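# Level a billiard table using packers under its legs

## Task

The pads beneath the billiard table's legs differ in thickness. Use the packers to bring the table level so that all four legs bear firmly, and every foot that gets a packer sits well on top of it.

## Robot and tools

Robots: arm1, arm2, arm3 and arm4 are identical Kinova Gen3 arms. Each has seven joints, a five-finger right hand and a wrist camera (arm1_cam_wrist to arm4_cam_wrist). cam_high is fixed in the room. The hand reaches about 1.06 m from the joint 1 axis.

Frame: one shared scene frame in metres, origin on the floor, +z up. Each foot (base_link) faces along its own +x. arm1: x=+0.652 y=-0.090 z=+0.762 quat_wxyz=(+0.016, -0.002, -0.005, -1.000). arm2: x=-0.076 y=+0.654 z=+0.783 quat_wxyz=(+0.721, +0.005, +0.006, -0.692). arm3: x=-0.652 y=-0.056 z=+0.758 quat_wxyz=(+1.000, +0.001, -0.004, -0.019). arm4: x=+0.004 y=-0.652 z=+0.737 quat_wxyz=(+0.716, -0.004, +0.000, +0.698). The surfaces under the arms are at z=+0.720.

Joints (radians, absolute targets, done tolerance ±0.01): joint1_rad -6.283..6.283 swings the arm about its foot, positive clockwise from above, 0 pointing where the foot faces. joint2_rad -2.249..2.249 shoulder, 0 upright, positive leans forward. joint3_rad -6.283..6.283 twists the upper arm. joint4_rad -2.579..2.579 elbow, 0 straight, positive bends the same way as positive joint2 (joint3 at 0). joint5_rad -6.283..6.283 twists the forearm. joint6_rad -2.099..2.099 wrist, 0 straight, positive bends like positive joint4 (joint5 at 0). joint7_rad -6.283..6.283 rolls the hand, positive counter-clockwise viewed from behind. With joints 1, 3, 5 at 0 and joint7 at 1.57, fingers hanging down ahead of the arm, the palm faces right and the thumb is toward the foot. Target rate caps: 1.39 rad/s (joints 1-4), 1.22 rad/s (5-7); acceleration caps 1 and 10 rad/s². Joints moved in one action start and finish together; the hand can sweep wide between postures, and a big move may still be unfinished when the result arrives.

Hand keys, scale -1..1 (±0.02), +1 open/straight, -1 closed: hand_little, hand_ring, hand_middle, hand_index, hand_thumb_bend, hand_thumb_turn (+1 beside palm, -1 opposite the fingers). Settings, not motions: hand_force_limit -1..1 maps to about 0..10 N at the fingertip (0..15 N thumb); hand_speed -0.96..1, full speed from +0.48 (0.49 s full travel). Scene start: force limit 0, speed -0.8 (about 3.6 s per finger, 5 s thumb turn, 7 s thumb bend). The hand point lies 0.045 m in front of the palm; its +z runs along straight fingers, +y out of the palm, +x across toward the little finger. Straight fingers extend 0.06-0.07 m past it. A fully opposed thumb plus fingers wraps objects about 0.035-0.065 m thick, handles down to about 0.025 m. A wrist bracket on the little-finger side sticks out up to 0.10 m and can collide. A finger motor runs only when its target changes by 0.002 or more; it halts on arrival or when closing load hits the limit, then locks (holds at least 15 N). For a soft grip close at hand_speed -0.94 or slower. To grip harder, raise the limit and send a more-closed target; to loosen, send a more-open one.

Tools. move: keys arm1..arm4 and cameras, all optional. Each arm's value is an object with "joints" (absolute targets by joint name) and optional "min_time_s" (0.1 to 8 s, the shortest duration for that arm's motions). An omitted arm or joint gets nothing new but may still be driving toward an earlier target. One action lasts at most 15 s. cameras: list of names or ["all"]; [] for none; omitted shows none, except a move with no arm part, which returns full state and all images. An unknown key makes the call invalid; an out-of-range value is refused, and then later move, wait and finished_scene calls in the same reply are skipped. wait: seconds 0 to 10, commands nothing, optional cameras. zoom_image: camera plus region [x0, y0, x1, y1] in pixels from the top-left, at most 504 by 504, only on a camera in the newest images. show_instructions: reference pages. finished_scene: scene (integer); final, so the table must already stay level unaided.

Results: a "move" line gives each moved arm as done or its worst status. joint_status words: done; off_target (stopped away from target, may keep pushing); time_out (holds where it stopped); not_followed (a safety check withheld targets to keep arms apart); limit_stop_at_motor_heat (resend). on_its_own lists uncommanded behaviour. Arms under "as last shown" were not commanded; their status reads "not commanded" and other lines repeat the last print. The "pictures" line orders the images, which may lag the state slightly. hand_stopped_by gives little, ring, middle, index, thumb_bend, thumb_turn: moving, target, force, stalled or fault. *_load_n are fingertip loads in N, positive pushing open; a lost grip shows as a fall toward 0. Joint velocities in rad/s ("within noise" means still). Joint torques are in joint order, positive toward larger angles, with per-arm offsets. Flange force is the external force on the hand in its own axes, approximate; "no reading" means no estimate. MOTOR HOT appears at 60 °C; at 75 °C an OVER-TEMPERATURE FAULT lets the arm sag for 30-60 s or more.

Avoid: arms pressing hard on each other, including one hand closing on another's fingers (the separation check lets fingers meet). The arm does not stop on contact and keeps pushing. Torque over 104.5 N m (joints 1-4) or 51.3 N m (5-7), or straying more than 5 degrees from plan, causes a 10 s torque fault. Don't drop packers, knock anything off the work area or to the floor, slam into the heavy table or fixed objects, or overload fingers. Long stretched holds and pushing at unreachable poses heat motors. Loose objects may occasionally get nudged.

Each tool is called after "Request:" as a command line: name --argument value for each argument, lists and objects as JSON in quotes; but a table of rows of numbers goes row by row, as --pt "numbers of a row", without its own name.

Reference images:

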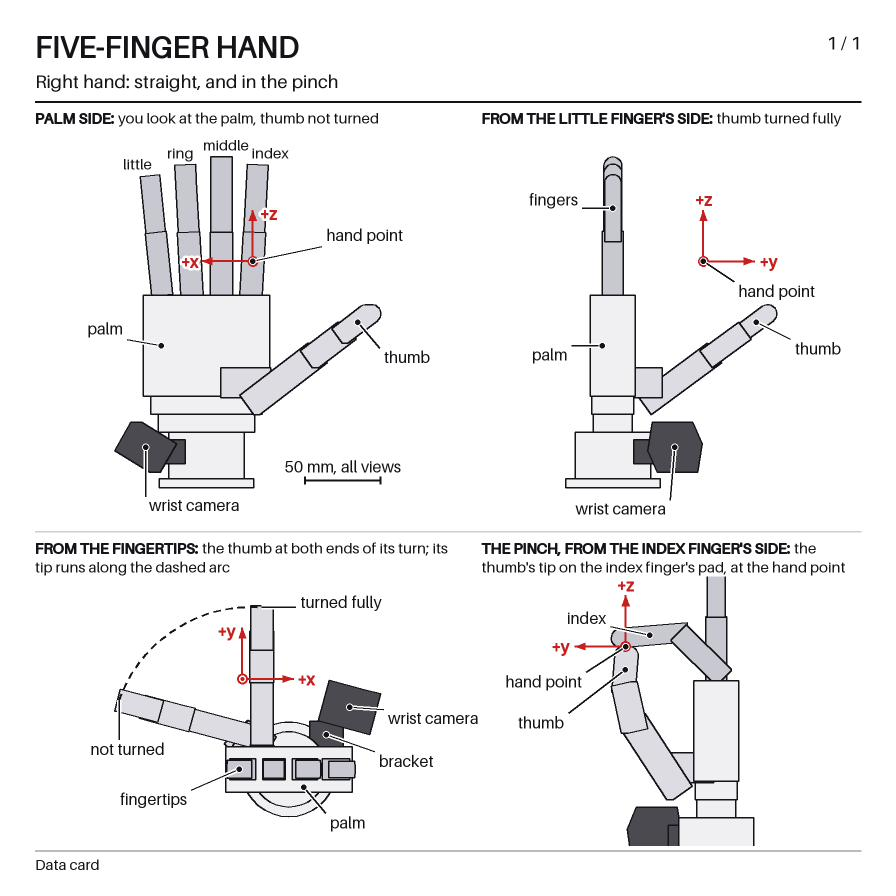

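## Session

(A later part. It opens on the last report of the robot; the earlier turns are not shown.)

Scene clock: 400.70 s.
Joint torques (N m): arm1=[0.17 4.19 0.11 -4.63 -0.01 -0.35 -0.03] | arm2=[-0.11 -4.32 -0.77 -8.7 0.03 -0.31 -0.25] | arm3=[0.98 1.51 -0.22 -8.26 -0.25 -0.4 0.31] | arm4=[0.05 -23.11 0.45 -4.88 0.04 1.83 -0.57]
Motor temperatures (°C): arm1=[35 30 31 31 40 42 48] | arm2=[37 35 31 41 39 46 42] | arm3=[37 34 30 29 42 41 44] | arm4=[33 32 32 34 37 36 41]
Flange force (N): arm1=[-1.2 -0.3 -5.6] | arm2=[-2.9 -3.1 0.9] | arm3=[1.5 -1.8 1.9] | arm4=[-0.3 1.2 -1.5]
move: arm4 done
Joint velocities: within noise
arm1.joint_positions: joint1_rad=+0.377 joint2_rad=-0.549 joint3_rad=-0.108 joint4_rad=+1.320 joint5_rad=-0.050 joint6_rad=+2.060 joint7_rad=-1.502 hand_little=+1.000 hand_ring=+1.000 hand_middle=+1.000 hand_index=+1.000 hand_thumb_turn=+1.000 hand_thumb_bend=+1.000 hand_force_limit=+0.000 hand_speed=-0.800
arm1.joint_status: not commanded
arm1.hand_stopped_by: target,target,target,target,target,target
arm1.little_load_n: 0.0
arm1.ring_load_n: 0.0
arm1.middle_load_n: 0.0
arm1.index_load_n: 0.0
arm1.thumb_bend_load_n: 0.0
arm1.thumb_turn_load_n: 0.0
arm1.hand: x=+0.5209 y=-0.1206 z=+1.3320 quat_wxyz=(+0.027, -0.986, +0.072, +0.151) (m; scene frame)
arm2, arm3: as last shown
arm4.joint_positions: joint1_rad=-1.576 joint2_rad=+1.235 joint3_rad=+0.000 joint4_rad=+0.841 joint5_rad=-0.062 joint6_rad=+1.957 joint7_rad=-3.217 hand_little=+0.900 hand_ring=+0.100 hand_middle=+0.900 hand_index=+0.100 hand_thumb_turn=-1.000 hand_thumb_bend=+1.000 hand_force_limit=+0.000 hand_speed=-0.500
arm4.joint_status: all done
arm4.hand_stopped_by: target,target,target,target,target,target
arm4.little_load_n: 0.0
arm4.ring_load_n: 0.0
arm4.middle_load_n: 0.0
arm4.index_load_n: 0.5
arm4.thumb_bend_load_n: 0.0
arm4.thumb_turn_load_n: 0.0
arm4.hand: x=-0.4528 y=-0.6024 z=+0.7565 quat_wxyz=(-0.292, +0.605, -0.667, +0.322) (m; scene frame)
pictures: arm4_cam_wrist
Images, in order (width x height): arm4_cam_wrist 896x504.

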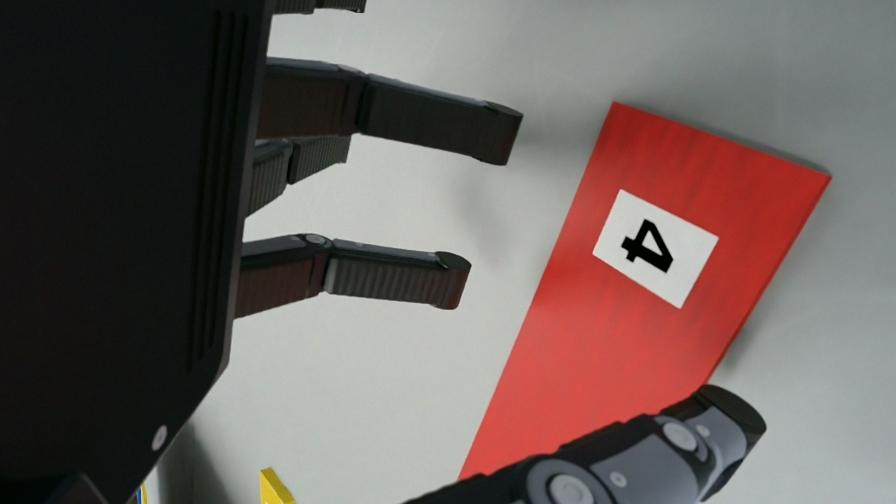

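Request:
move --arm4 '{"joints": {"hand_index": 0.02, "hand_ring": 0.02, "joint2_rad": 1.2548, "joint4_rad": 0.8378, "joint5_rad": -0.0613, "joint6_rad": 1.9402, "joint7_rad": -3.2163}, "min_time_s": 1.5}' --cameras '["arm4_cam_wrist"]'

Scene clock: 402.93 s.
Joint torques (N m): arm1=[0.14 4.07 0.13 -4.69 -0.05 -0.31 0.01] | arm2=[-0.18 -4.36 -0.84 -8.74 -0.01 -0.32 -0.18] | arm3=[1.04 1.56 -0.21 -8.31 -0.24 -0.37 0.28] | arm4=[0.04 -23.16 0.53 -4.85 0.04 1.85 -0.55]
Motor temperatures (°C): arm1=[35 30 31 31 40 42 48] | arm2=[37 35 31 41 39 46 42] | arm3=[37 34 30 29 42 41 44] | arm4=[33 32 32 34 37 36 41]
Flange force (N): arm1=[-1.5 -0.2 -5.4] | arm2=[-2.9 -3.1 0.9] | arm3=[1.6 -1.9 2.2] | arm4=[-0.3 1.0 -1.3]
move: arm4 done
Joint velocities: within noise
arm1, arm2, arm3: as last shown
arm1.thumb_bend_load_n: -0.5
arm2.thumb_turn_load_n: -0.5
arm3.middle_load_n: -0.5
arm4.joint_positions: joint1_rad=-1.576 joint2_rad=+1.255 joint3_rad=+0.000 joint4_rad=+0.838 joint5_rad=-0.061 joint6_rad=+1.940 joint7_rad=-3.216 hand_little=+0.900 hand_ring=+0.020 hand_middle=+0.900 hand_index=+0.020 hand_thumb_turn=-1.000 hand_thumb_bend=+1.000 hand_force_limit=+0.000 hand_speed=-0.500
arm4.joint_status: all done
arm4.hand_stopped_by: target,target,target,target,target,target
arm4.little_load_n: 0.0
arm4.ring_load_n: 0.0
arm4.middle_load_n: 0.0
arm4.index_load_n: 0.0
arm4.thumb_bend_load_n: 0.0
arm4.thumb_turn_load_n: 0.0
arm4.hand: x=-0.4527 y=-0.6025 z=+0.7440 quat_wxyz=(-0.292, +0.605, -0.667, +0.322) (m; scene frame)
pictures: arm4_cam_wrist
Images, in order (width x height): arm4_cam_wrist 896x504.

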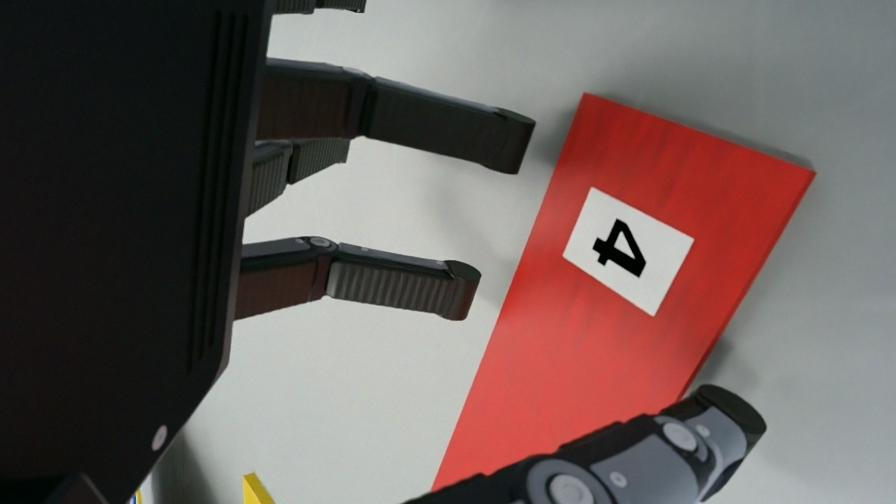

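Request:
move --arm4 '{"joints": {"joint1_rad": -1.5761, "joint2_rad": 1.2448, "joint4_rad": 0.8649, "joint5_rad": -0.0609, "joint6_rad": 1.9231, "joint7_rad": -3.2155}, "min_time_s": 0.7}'

Request:
move --arm4 '{"joints": {"joint2_rad": 1.2496, "joint4_rad": 0.8643, "joint5_rad": -0.0608, "joint6_rad": 1.919, "joint7_rad": -3.2152}, "min_time_s": 0.7}' --cameras '["arm4_cam_wrist"]'

Scene clock: 405.10 s.
Joint torques (N m): arm1=[0.1 4.01 0.14 -4.62 0.01 -0.31 0.06] | arm2=[-0.12 -4.37 -0.9 -8.73 0.06 -0.36 -0.24] | arm3=[1.01 1.52 -0.23 -8.28 -0.26 -0.33 0.33] | arm4=[0.04 -23.02 0.45 -4.76 0.02 1.85 -0.57]
Motor temperatures (°C): arm1=[35 30 31 31 40 42 48] | arm2=[37 35 31 41 39 46 42] | arm3=[37 34 30 29 42 41 44] | arm4=[33 32 32 34 37 36 41]
Flange force (N): arm1=[-1.7 0.1 -5.8] | arm2=[-2.9 -3.5 0.8] | arm3=[1.5 -1.7 2.2] | arm4=[-0.3 1.0 -1.3]
move: arm4 done
Joint velocities: within noise
arm1, arm2, arm3: as last shown
arm1.little_load_n: 0.5
arm1.thumb_bend_load_n: 0.0
arm2.thumb_turn_load_n: 0.0
arm3.middle_load_n: 0.0
arm4.joint_positions: joint1_rad=-1.576 joint2_rad=+1.245 joint3_rad=+0.000 joint4_rad=+0.865 joint5_rad=-0.061 joint6_rad=+1.923 joint7_rad=-3.215 hand_little=+0.900 hand_ring=+0.020 hand_middle=+0.900 hand_index=+0.020 hand_thumb_turn=-1.000 hand_thumb_bend=+1.000 hand_force_limit=+0.000 hand_speed=-0.500
arm4.joint_status: all done
arm4.hand_stopped_by: target,target,target,target,target,target
arm4.little_load_n: 0.0
arm4.ring_load_n: 0.0
arm4.middle_load_n: 0.0
arm4.index_load_n: 0.0
arm4.thumb_bend_load_n: 0.0
arm4.thumb_turn_load_n: 0.0
arm4.hand: x=-0.4487 y=-0.6028 z=+0.7434 quat_wxyz=(-0.292, +0.605, -0.667, +0.322) (m; scene frame)
pictures: none

Scene clock: 406.10 s.
Joint torques (N m): arm1=[0.07 4.1 0.12 -4.71 0 -0.32 0.07] | arm2=[-0.13 -4.4 -0.87 -8.72 0.02 -0.33 -0.2] | arm3=[0.96 1.46 -0.22 -8.28 -0.29 -0.39 0.34] | arm4=[0.01 -23.07 0.49 -4.78 0.05 1.86 -0.58]
Motor temperatures (°C): arm1=[35 30 31 31 40 42 48] | arm2=[37 35 31 41 39 46 42] | arm3=[37 34 30 29 42 41 44] | arm4=[33 32 32 34 37 36 41]
Flange force (N): arm1=[-1.4 0.1 -5.3] | arm2=[-3.0 -3.3 0.8] | arm3=[1.5 -1.7 2.0] | arm4=[-0.4 1.0 -1.1]
move: arm4 done
Joint velocities: within noise
arm1, arm3: as last shown
arm1.little_load_n: 0.0
arm2.joint_positions: joint1_rad=+0.750 joint2_rad=-0.300 joint3_rad=+0.000 joint4_rad=+1.700 joint5_rad=+0.000 joint6_rad=+1.600 joint7_rad=-1.570 hand_little=+0.990 hand_ring=+0.990 hand_middle=+0.990 hand_index=+0.990 hand_thumb_turn=+1.000 hand_thumb_bend=+1.000 hand_force_limit=+0.000 hand_speed=-0.800
arm2.joint_status: not commanded
arm2.hand_stopped_by: target,target,target,target,target,target
arm2.little_load_n: 0.0
arm2.ring_load_n: 0.0
arm2.middle_load_n: 0.0
arm2.index_load_n: 0.0
arm2.thumb_bend_load_n: -0.5
arm2.thumb_turn_load_n: 0.0
arm2.hand: x=-0.2184 y=+0.4265 z=+1.2052 quat_wxyz=(-0.022, -0.906, -0.417, +0.062) (m; scene frame)
arm3.ring_load_n: 0.5
arm4.joint_positions: joint1_rad=-1.576 joint2_rad=+1.250 joint3_rad=+0.000 joint4_rad=+0.864 joint5_rad=-0.061 joint6_rad=+1.919 joint7_rad=-3.215 hand_little=+0.900 hand_ring=+0.020 hand_middle=+0.900 hand_index=+0.020 hand_thumb_turn=-1.000 hand_thumb_bend=+1.000 hand_force_limit=+0.000 hand_speed=-0.500
arm4.joint_status: all done
arm4.hand_stopped_by: target,target,target,target,target,target
arm4.little_load_n: 0.0
arm4.ring_load_n: 0.0
arm4.middle_load_n: 0.0
arm4.index_load_n: 0.0
arm4.thumb_bend_load_n: 0.0
arm4.thumb_turn_load_n: 0.0
arm4.hand: x=-0.4486 y=-0.6028 z=+0.7404 quat_wxyz=(-0.292, +0.605, -0.667, +0.322) (m; scene frame)
pictures: arm4_cam_wrist
Images, in order (width x height): arm4_cam_wrist 896x504.

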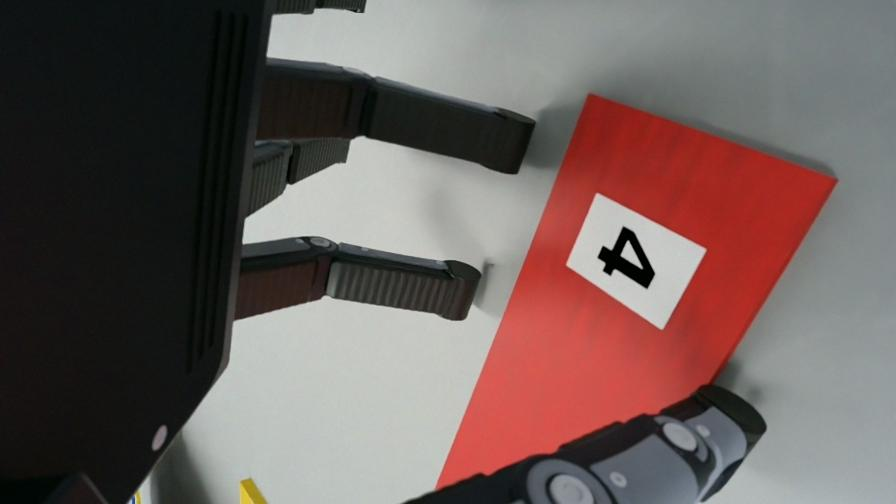

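Request:
move --arm4 '{"joints": {"hand_index": -0.08, "hand_ring": -0.08, "hand_speed": -0.8}}'

Request:
move --arm4 '{"joints": {"joint2_rad": 1.2523, "joint4_rad": 0.8639, "joint5_rad": -0.0608, "joint6_rad": 1.9167, "joint7_rad": -3.215}, "min_time_s": 0.7}' --cameras '["arm4_cam_wrist"]'

Scene clock: 407.10 s.
Joint torques (N m): arm1=[0.13 3.94 0.11 -4.64 -0.05 -0.3 0] | arm2=[-0.11 -4.38 -0.79 -8.73 0.06 -0.34 -0.26] | arm3=[1.03 1.55 -0.23 -8.29 -0.26 -0.39 0.29] | arm4=[-0.02 -23.04 0.5 -4.73 0.06 1.79 -0.58]
Motor temperatures (°C): arm1=[35 30 31 31 40 42 48] | arm2=[37 35 31 41 39 46 42] | arm3=[37 34 30 29 42 41 44] | arm4=[33 32 32 34 37 36 41]
Flange force (N): arm1=[-1.8 -0.3 -5.7] | arm2=[-3.0 -3.2 0.9] | arm3=[1.5 -1.9 2.1] | arm4=[-0.4 1.2 -1.6]
move: arm4 done
Joint velocities: within noise
arm1, arm2, arm3: as last shown
arm2.thumb_bend_load_n: 0.0
arm3.ring_load_n: 0.0
arm4.joint_positions: joint1_rad=-1.576 joint2_rad=+1.250 joint3_rad=+0.000 joint4_rad=+0.864 joint5_rad=-0.061 joint6_rad=+1.919 joint7_rad=-3.215 hand_little=+0.900 hand_ring=-0.080 hand_middle=+0.900 hand_index=-0.080 hand_thumb_turn=-1.000 hand_thumb_bend=+1.000 hand_force_limit=+0.000 hand_speed=-0.800
arm4.joint_status: all done
arm4.hand_stopped_by: target,target,target,target,target,target
arm4.little_load_n: 0.0
arm4.ring_load_n: 0.0
arm4.middle_load_n: 0.0
arm4.index_load_n: 0.0
arm4.thumb_bend_load_n: 0.0
arm4.thumb_turn_load_n: -0.5
arm4.hand: x=-0.4486 y=-0.6028 z=+0.7404 quat_wxyz=(-0.292, +0.605, -0.667, +0.322) (m; scene frame)
pictures: none

Scene clock: 408.10 s.
Joint torques (N m): arm1=[0.05 4.08 0.18 -4.68 0.03 -0.36 0.07] | arm2=[-0.18 -4.31 -0.88 -8.66 0.03 -0.36 -0.19] | arm3=[1 1.54 -0.22 -8.23 -0.31 -0.37 0.31] | arm4=[0.04 -23.07 0.56 -4.72 0.07 1.83 -0.56]
Motor temperatures (°C): arm1=[35 30 31 31 40 42 48] | arm2=[37 35 31 41 39 46 42] | arm3=[37 34 30 29 42 41 44] | arm4=[33 32 32 34 37 36 41]
Flange force (N): arm1=[-1.5 0.3 -5.6] | arm2=[-2.9 -3.3 0.6] | arm3=[1.5 -1.8 1.9] | arm4=[-0.2 1.2 -1.4]
move: arm4 done
Joint velocities: within noise
arm1, arm2: as last shown
arm2.index_load_n: -0.5
arm3.joint_positions: joint1_rad=+0.700 joint2_rad=-0.450 joint3_rad=+0.000 joint4_rad=+1.630 joint5_rad=-0.060 joint6_rad=+1.930 joint7_rad=-2.500 hand_little=+0.900 hand_ring=+0.100 hand_middle=+0.900 hand_index=+0.100 hand_thumb_turn=-1.000 hand_thumb_bend=+1.000 hand_force_limit=+0.200 hand_speed=-0.600
arm3.joint_status: not commanded
arm3.hand_stopped_by: target,target,target,target,target,target
arm3.little_load_n: 0.0
arm3.ring_load_n: 0.0
arm3.middle_load_n: 0.0
arm3.index_load_n: 0.0
arm3.thumb_bend_load_n: 0.0
arm3.thumb_turn_load_n: 0.0
arm3.hand: x=-0.5155 y=-0.1762 z=+1.2236 quat_wxyz=(-0.015, -0.733, -0.680, -0.033) (m; scene frame)
arm4.joint_positions: joint1_rad=-1.576 joint2_rad=+1.252 joint3_rad=+0.000 joint4_rad=+0.864 joint5_rad=-0.061 joint6_rad=+1.917 joint7_rad=-3.215 hand_little=+0.900 hand_ring=-0.080 hand_middle=+0.900 hand_index=-0.080 hand_thumb_turn=-1.000 hand_thumb_bend=+1.000 hand_force_limit=+0.000 hand_speed=-0.800
arm4.joint_status: all done
arm4.hand_stopped_by: target,target,target,target,target,target
arm4.little_load_n: 0.0
arm4.ring_load_n: 0.0
arm4.middle_load_n: 0.0
arm4.index_load_n: 0.0
arm4.thumb_bend_load_n: 0.0
arm4.thumb_turn_load_n: 0.0
arm4.hand: x=-0.4486 y=-0.6028 z=+0.7387 quat_wxyz=(-0.292, +0.605, -0.667, +0.322) (m; scene frame)
pictures: arm4_cam_wrist
Images, in order (width x height): arm4_cam_wrist 896x504.

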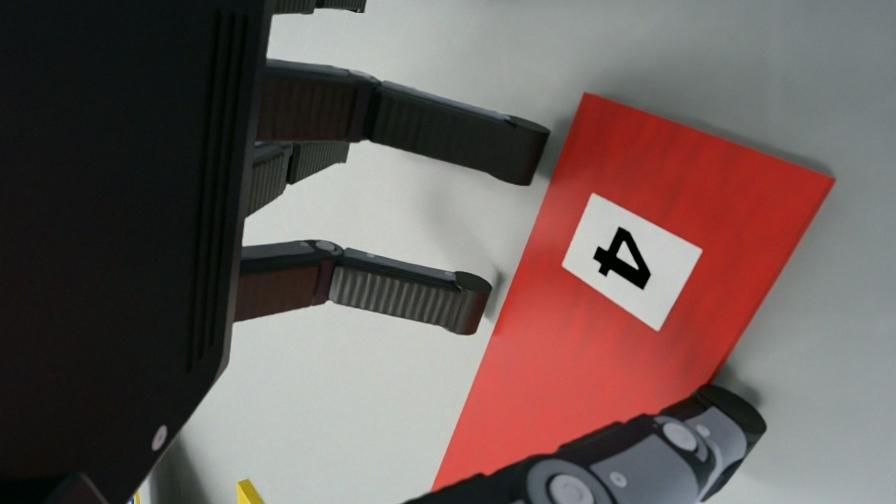

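Request:
move --arm4 '{"joints": {"hand_thumb_bend": 0.6, "hand_speed": -0.88, "hand_force_limit": -0.5}}' --cameras '["arm4_cam_wrist"]'

Scene clock: 410.20 s.
Joint torques (N m): arm1=[0.12 3.99 0.22 -4.65 -0.03 -0.31 0.05] | arm2=[-0.05 -4.45 -0.86 -8.66 0 -0.35 -0.21] | arm3=[0.86 1.49 -0.33 -8.26 -0.21 -0.37 0.31] | arm4=[0.12 -21.34 0.59 -4.49 0.11 1.08 -0.57]
Motor temperatures (°C): arm1=[35 30 31 31 40 42 48] | arm2=[37 35 31 41 39 46 42] | arm3=[37 34 30 29 42 41 44] | arm4=[33 32 32 34 37 36 41]
Flange force (N): arm1=[-1.8 0.2 -5.7] | arm2=[-3.2 -3.3 0.6] | arm3=[1.3 -1.9 2.0] | arm4=[-0.2 -1.7 -3.7]
move: arm4 off_target
Joint velocities: within noise
arm1, arm2, arm3: as last shown
arm2.index_load_n: 0.0
arm4.joint_positions: joint1_rad=-1.576 joint2_rad=+1.252 joint3_rad=+0.000 joint4_rad=+0.864 joint5_rad=-0.061 joint6_rad=+1.917 joint7_rad=-3.215 hand_little=+0.900 hand_ring=-0.080 hand_middle=+0.900 hand_index=-0.080 hand_thumb_turn=-1.000 hand_thumb_bend=+0.859 hand_force_limit=-0.500 hand_speed=-0.880
arm4.joint_status: hand_thumb_bend off_target (ended at +0.859, target +0.600); the others done
arm4.hand_stopped_by: target,target,target,target,force,target
arm4.little_load_n: 0.0
arm4.ring_load_n: 2.5
arm4.middle_load_n: 0.0
arm4.index_load_n: 1.0
arm4.thumb_bend_load_n: 3.5
arm4.thumb_turn_load_n: 1.5
arm4.hand: x=-0.4486 y=-0.6028 z=+0.7387 quat_wxyz=(-0.292, +0.605, -0.667, +0.322) (m; scene frame)
pictures: arm4_cam_wrist
Images, in order (width x height): arm4_cam_wrist 896x504.

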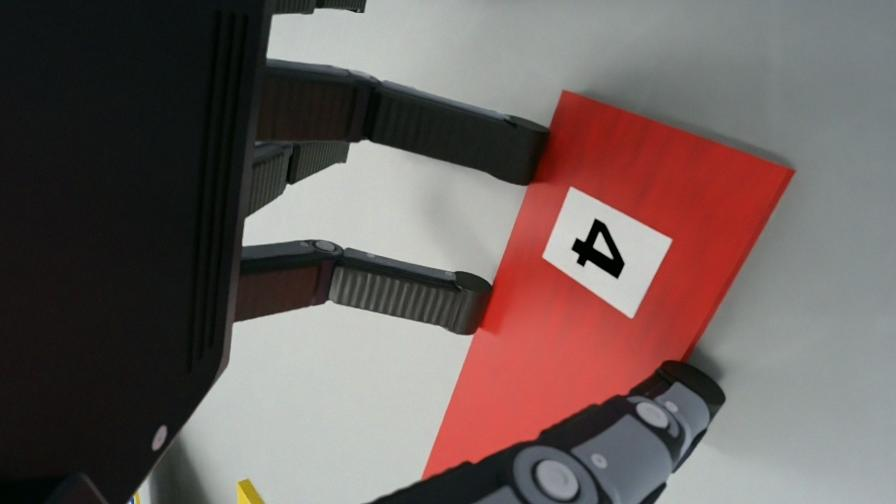

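Request:
move --arm4 '{"joints": {"hand_thumb_bend": 0.55, "hand_speed": -0.92, "hand_force_limit": 0.1}}'

Request:
move --arm4 '{"joints": {"joint2_rad": 1.2475, "joint4_rad": 0.8645, "joint6_rad": 1.9208, "joint7_rad": -3.2153}, "min_time_s": 1}' --cameras '["arm4_cam_wrist"]'

Scene clock: 411.23 s.
Joint torques (N m): arm1=[0.16 4.12 0.12 -4.67 -0.03 -0.38 0.02] | arm2=[-0.19 -4.37 -0.84 -8.73 0.04 -0.28 -0.24] | arm3=[0.98 1.55 -0.28 -8.29 -0.24 -0.33 0.31] | arm4=[0.05 -19.43 0.4 -3.69 -0.01 0.64 -0.53]
Motor temperatures (°C): arm1=[35 30 31 31 40 42 48] | arm2=[37 35 31 41 39 46 42] | arm3=[37 34 30 29 42 41 44] | arm4=[33 32 32 34 37 36 41]
Flange force (N): arm1=[-1.4 -0.2 -5.7] | arm2=[-2.9 -3.3 1.0] | arm3=[1.4 -1.9 2.3] | arm4=[-0.3 -3.2 -7.4]
move: arm4 off_target
Joint velocities: within noise
arm1, arm2, arm3: as last shown
arm2.thumb_turn_load_n: -0.5
arm4.joint_positions: joint1_rad=-1.576 joint2_rad=+1.252 joint3_rad=+0.000 joint4_rad=+0.864 joint5_rad=-0.061 joint6_rad=+1.917 joint7_rad=-3.215 hand_little=+0.900 hand_ring=-0.080 hand_middle=+0.900 hand_index=-0.080 hand_thumb_turn=-1.000 hand_thumb_bend=+0.834 hand_force_limit=+0.100 hand_speed=-0.920
arm4.joint_status: hand_thumb_bend off_target (ended at +0.834, target +0.550); the others done
arm4.hand_stopped_by: target,target,target,target,force,target
arm4.little_load_n: 0.0
arm4.ring_load_n: 3.5
arm4.middle_load_n: 0.0
arm4.index_load_n: 2.5
arm4.thumb_bend_load_n: 8.0
arm4.thumb_turn_load_n: 1.0
arm4.hand: x=-0.4486 y=-0.6028 z=+0.7387 quat_wxyz=(-0.292, +0.605, -0.667, +0.322) (m; scene frame)
pictures: none

Scene clock: 412.53 s.
Joint torques (N m): arm1=[0.05 4.03 0.14 -4.63 -0.07 -0.37 0.03] | arm2=[0.01 -4.35 -0.9 -8.76 0.07 -0.33 -0.27] | arm3=[0.93 1.51 -0.09 -8.27 -0.32 -0.37 0.33] | arm4=[0.06 -23.05 0.49 -4.75 0.04 1.82 -0.56]
Motor temperatures (°C): arm1=[35 30 31 31 40 42 48] | arm2=[37 35 31 41 39 46 42] | arm3=[37 34 30 29 42 41 44] | arm4=[33 32 32 34 37 36 41]
Flange force (N): arm1=[-1.6 0.0 -5.9] | arm2=[-2.8 -3.5 1.0] | arm3=[1.9 -1.5 2.1] | arm4=[-0.3 1.1 -1.4]
move: arm4 done
Joint velocities: within noise
arm1.joint_positions: joint1_rad=+0.377 joint2_rad=-0.549 joint3_rad=-0.108 joint4_rad=+1.320 joint5_rad=-0.050 joint6_rad=+2.060 joint7_rad=-1.502 hand_little=+1.000 hand_ring=+1.000 hand_middle=+1.000 hand_index=+1.000 hand_thumb_turn=+1.000 hand_thumb_bend=+1.000 hand_force_limit=+0.000 hand_speed=-0.800
arm1.joint_status: not commanded
arm1.hand_stopped_by: target,target,target,target,target,target
arm1.little_load_n: 0.0
arm1.ring_load_n: 0.0
arm1.middle_load_n: 0.0
arm1.index_load_n: 0.0
arm1.thumb_bend_load_n: 0.0
arm1.thumb_turn_load_n: 0.0
arm1.hand: x=+0.5209 y=-0.1206 z=+1.3320 quat_wxyz=(+0.027, -0.986, +0.072, +0.151) (m; scene frame)
arm2, arm3: as last shown
arm2.thumb_turn_load_n: 0.5
arm4.joint_positions: joint1_rad=-1.576 joint2_rad=+1.247 joint3_rad=+0.000 joint4_rad=+0.864 joint5_rad=-0.061 joint6_rad=+1.921 joint7_rad=-3.215 hand_little=+0.900 hand_ring=-0.080 hand_middle=+0.900 hand_index=-0.080 hand_thumb_turn=-1.000 hand_thumb_bend=+0.832 hand_force_limit=+0.100 hand_speed=-0.920
arm4.joint_status: all done
arm4.hand_stopped_by: target,target,target,target,force,target
arm4.little_load_n: -0.5
arm4.ring_load_n: 0.0
arm4.middle_load_n: 0.0
arm4.index_load_n: 0.0
arm4.thumb_bend_load_n: 0.0
arm4.thumb_turn_load_n: 0.0
arm4.hand: x=-0.4487 y=-0.6028 z=+0.7417 quat_wxyz=(-0.292, +0.605, -0.667, +0.322) (m; scene frame)
pictures: arm4_cam_wrist
Images, in order (width x height): arm4_cam_wrist 896x504.

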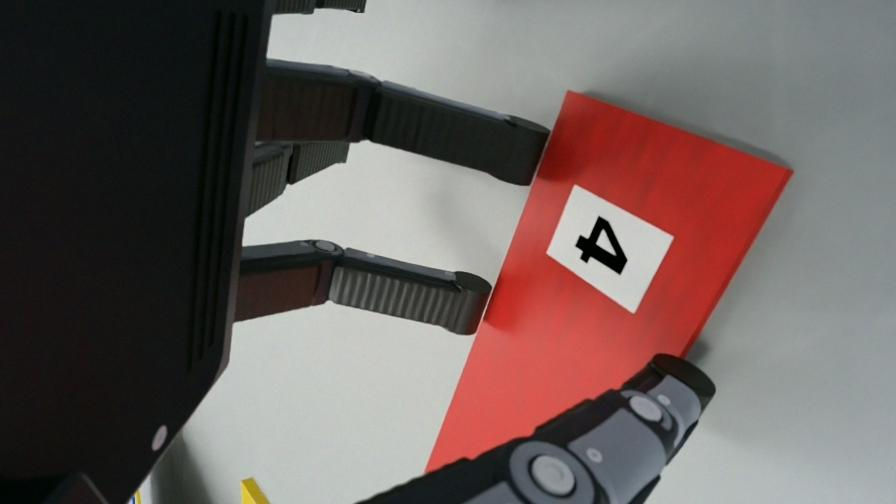

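Request:
move --arm4 '{"joints": {"joint2_rad": 1.2365, "joint4_rad": 0.866, "joint6_rad": 1.9302, "joint7_rad": -3.2159}, "min_time_s": 1}'

Request:
move --arm4 '{"joints": {"hand_middle": -0.9, "hand_little": -0.9, "hand_thumb_bend": 1.0, "hand_speed": -0.6, "hand_force_limit": 0.0}}'

Request:
move --arm4 '{"joints": {"joint2_rad": 1.2523, "joint4_rad": 0.8639, "joint5_rad": -0.0608, "joint6_rad": 1.9167, "joint7_rad": -3.215}, "min_time_s": 1}' --cameras '["arm4_cam_wrist"]'

Scene clock: 417.50 s.
Joint torques (N m): arm1=[0.1 4.12 0.18 -4.77 0.03 -0.23 0.05] | arm2=[-0.11 -4.35 -0.81 -8.67 0.09 -0.4 -0.22] | arm3=[0.92 1.68 -0.13 -8.27 -0.23 -0.37 0.33] | arm4=[0.06 -23.12 0.44 -4.8 0.01 1.84 -0.54]
Motor temperatures (°C): arm1=[35 30 31 31 40 42 48] | arm2=[37 35 31 41 39 46 42] | arm3=[37 34 30 29 42 41 44] | arm4=[33 32 32 34 37 36 41]
Flange force (N): arm1=[-1.4 0.2 -4.8] | arm2=[-3.0 -3.2 0.5] | arm3=[2.1 -1.8 2.2] | arm4=[-0.3 1.3 -1.4]
move: arm4 done
Joint velocities: within noise
arm1, arm2, arm3: as last shown
arm2.thumb_turn_load_n: 0.0
arm4.joint_positions: joint1_rad=-1.576 joint2_rad=+1.237 joint3_rad=+0.000 joint4_rad=+0.866 joint5_rad=-0.061 joint6_rad=+1.930 joint7_rad=-3.216 hand_little=+0.900 hand_ring=-0.080 hand_middle=+0.900 hand_index=-0.080 hand_thumb_turn=-1.000 hand_thumb_bend=+0.832 hand_force_limit=+0.100 hand_speed=-0.920
arm4.joint_status: all done
arm4.hand_stopped_by: target,target,target,target,force,target
arm4.little_load_n: 0.0
arm4.ring_load_n: 0.0
arm4.middle_load_n: 0.0
arm4.index_load_n: 0.0
arm4.thumb_bend_load_n: 0.0
arm4.thumb_turn_load_n: 0.0
arm4.hand: x=-0.4488 y=-0.6027 z=+0.7487 quat_wxyz=(-0.292, +0.605, -0.667, +0.322) (m; scene frame)
pictures: none

Scene clock: 419.60 s.
Joint torques (N m): arm1=[0.13 3.96 0.1 -4.72 0.01 -0.4 0.09] | arm2=[-0.13 -4.43 -0.87 -8.7 0.05 -0.34 -0.18] | arm3=[0.89 1.52 -0.31 -8.3 -0.23 -0.41 0.29] | arm4=[0.07 -23.06 0.49 -4.83 0.04 1.81 -0.58]
Motor temperatures (°C): arm1=[35 30 31 31 40 42 48] | arm2=[37 35 31 41 39 46 42] | arm3=[37 34 30 29 42 41 44] | arm4=[33 32 32 34 37 36 41]
Flange force (N): arm1=[-1.6 0.0 -5.7] | arm2=[-3.1 -3.2 0.7] | arm3=[1.3 -2.0 2.0] | arm4=[-0.3 1.1 -1.3]
move: arm4 done
Joint velocities: within noise
arm1, arm2, arm3: as last shown
arm4.joint_positions: joint1_rad=-1.576 joint2_rad=+1.237 joint3_rad=+0.000 joint4_rad=+0.866 joint5_rad=-0.061 joint6_rad=+1.930 joint7_rad=-3.216 hand_little=-0.900 hand_ring=-0.080 hand_middle=-0.900 hand_index=-0.080 hand_thumb_turn=-1.000 hand_thumb_bend=+1.000 hand_force_limit=+0.000 hand_speed=-0.600
arm4.joint_status: all done
arm4.hand_stopped_by: target,target,target,target,target,target
arm4.little_load_n: 0.0
arm4.ring_load_n: 0.0
arm4.middle_load_n: 0.0
arm4.index_load_n: 0.0
arm4.thumb_bend_load_n: 0.0
arm4.thumb_turn_load_n: 0.5
arm4.hand: x=-0.4488 y=-0.6027 z=+0.7487 quat_wxyz=(-0.292, +0.605, -0.667, +0.322) (m; scene frame)
pictures: none

Scene clock: 420.90 s.
Joint torques (N m): arm1=[0.15 4.12 0.18 -4.73 0.01 -0.3 0.05] | arm2=[-0.06 -4.39 -0.91 -8.72 0.03 -0.33 -0.24] | arm3=[1 1.55 -0.31 -8.26 -0.27 -0.38 0.27] | arm4=[0.03 -18.98 0.52 -4.87 0.13 -0.77 -0.53]
Motor temperatures (°C): arm1=[35 30 31 31 40 42 48] | arm2=[37 35 31 41 39 46 42] | arm3=[37 34 30 29 42 41 44] | arm4=[33 32 32 34 37 36 41]
Flange force (N): arm1=[-1.4 0.1 -5.2] | arm2=[-3.0 -3.5 0.9] | arm3=[1.2 -2.1 2.0] | arm4=[-0.5 -7.6 -6.5]
move: arm4 done
Joint velocities: within noise
arm1, arm3: as last shown
arm1.middle_load_n: 0.5
arm2.joint_positions: joint1_rad=+0.750 joint2_rad=-0.300 joint3_rad=+0.000 joint4_rad=+1.700 joint5_rad=+0.000 joint6_rad=+1.600 joint7_rad=-1.570 hand_little=+0.990 hand_ring=+0.990 hand_middle=+0.990 hand_index=+0.990 hand_thumb_turn=+1.000 hand_thumb_bend=+1.000 hand_force_limit=+0.000 hand_speed=-0.800
arm2.joint_status: not commanded
arm2.hand_stopped_by: target,target,target,target,target,target
arm2.little_load_n: 0.0
arm2.ring_load_n: 0.0
arm2.middle_load_n: 0.0
arm2.index_load_n: 0.0
arm2.thumb_bend_load_n: 0.0
arm2.thumb_turn_load_n: 0.0
arm2.hand: x=-0.2184 y=+0.4265 z=+1.2052 quat_wxyz=(-0.022, -0.906, -0.417, +0.062) (m; scene frame)
arm4.joint_positions: joint1_rad=-1.576 joint2_rad=+1.252 joint3_rad=+0.000 joint4_rad=+0.864 joint5_rad=-0.061 joint6_rad=+1.917 joint7_rad=-3.215 hand_little=-0.900 hand_ring=-0.080 hand_middle=-0.900 hand_index=-0.080 hand_thumb_turn=-1.000 hand_thumb_bend=+1.000 hand_force_limit=+0.000 hand_speed=-0.600
arm4.joint_status: all done
arm4.hand_stopped_by: target,target,target,target,target,target
arm4.little_load_n: 0.0
arm4.ring_load_n: -2.0
arm4.middle_load_n: 0.5
arm4.index_load_n: -2.0
arm4.thumb_bend_load_n: 0.0
arm4.thumb_turn_load_n: 0.0
arm4.hand: x=-0.4486 y=-0.6028 z=+0.7387 quat_wxyz=(-0.292, +0.605, -0.667, +0.322) (m; scene frame)
pictures: arm4_cam_wrist
Images, in order (width x height): arm4_cam_wrist 896x504.

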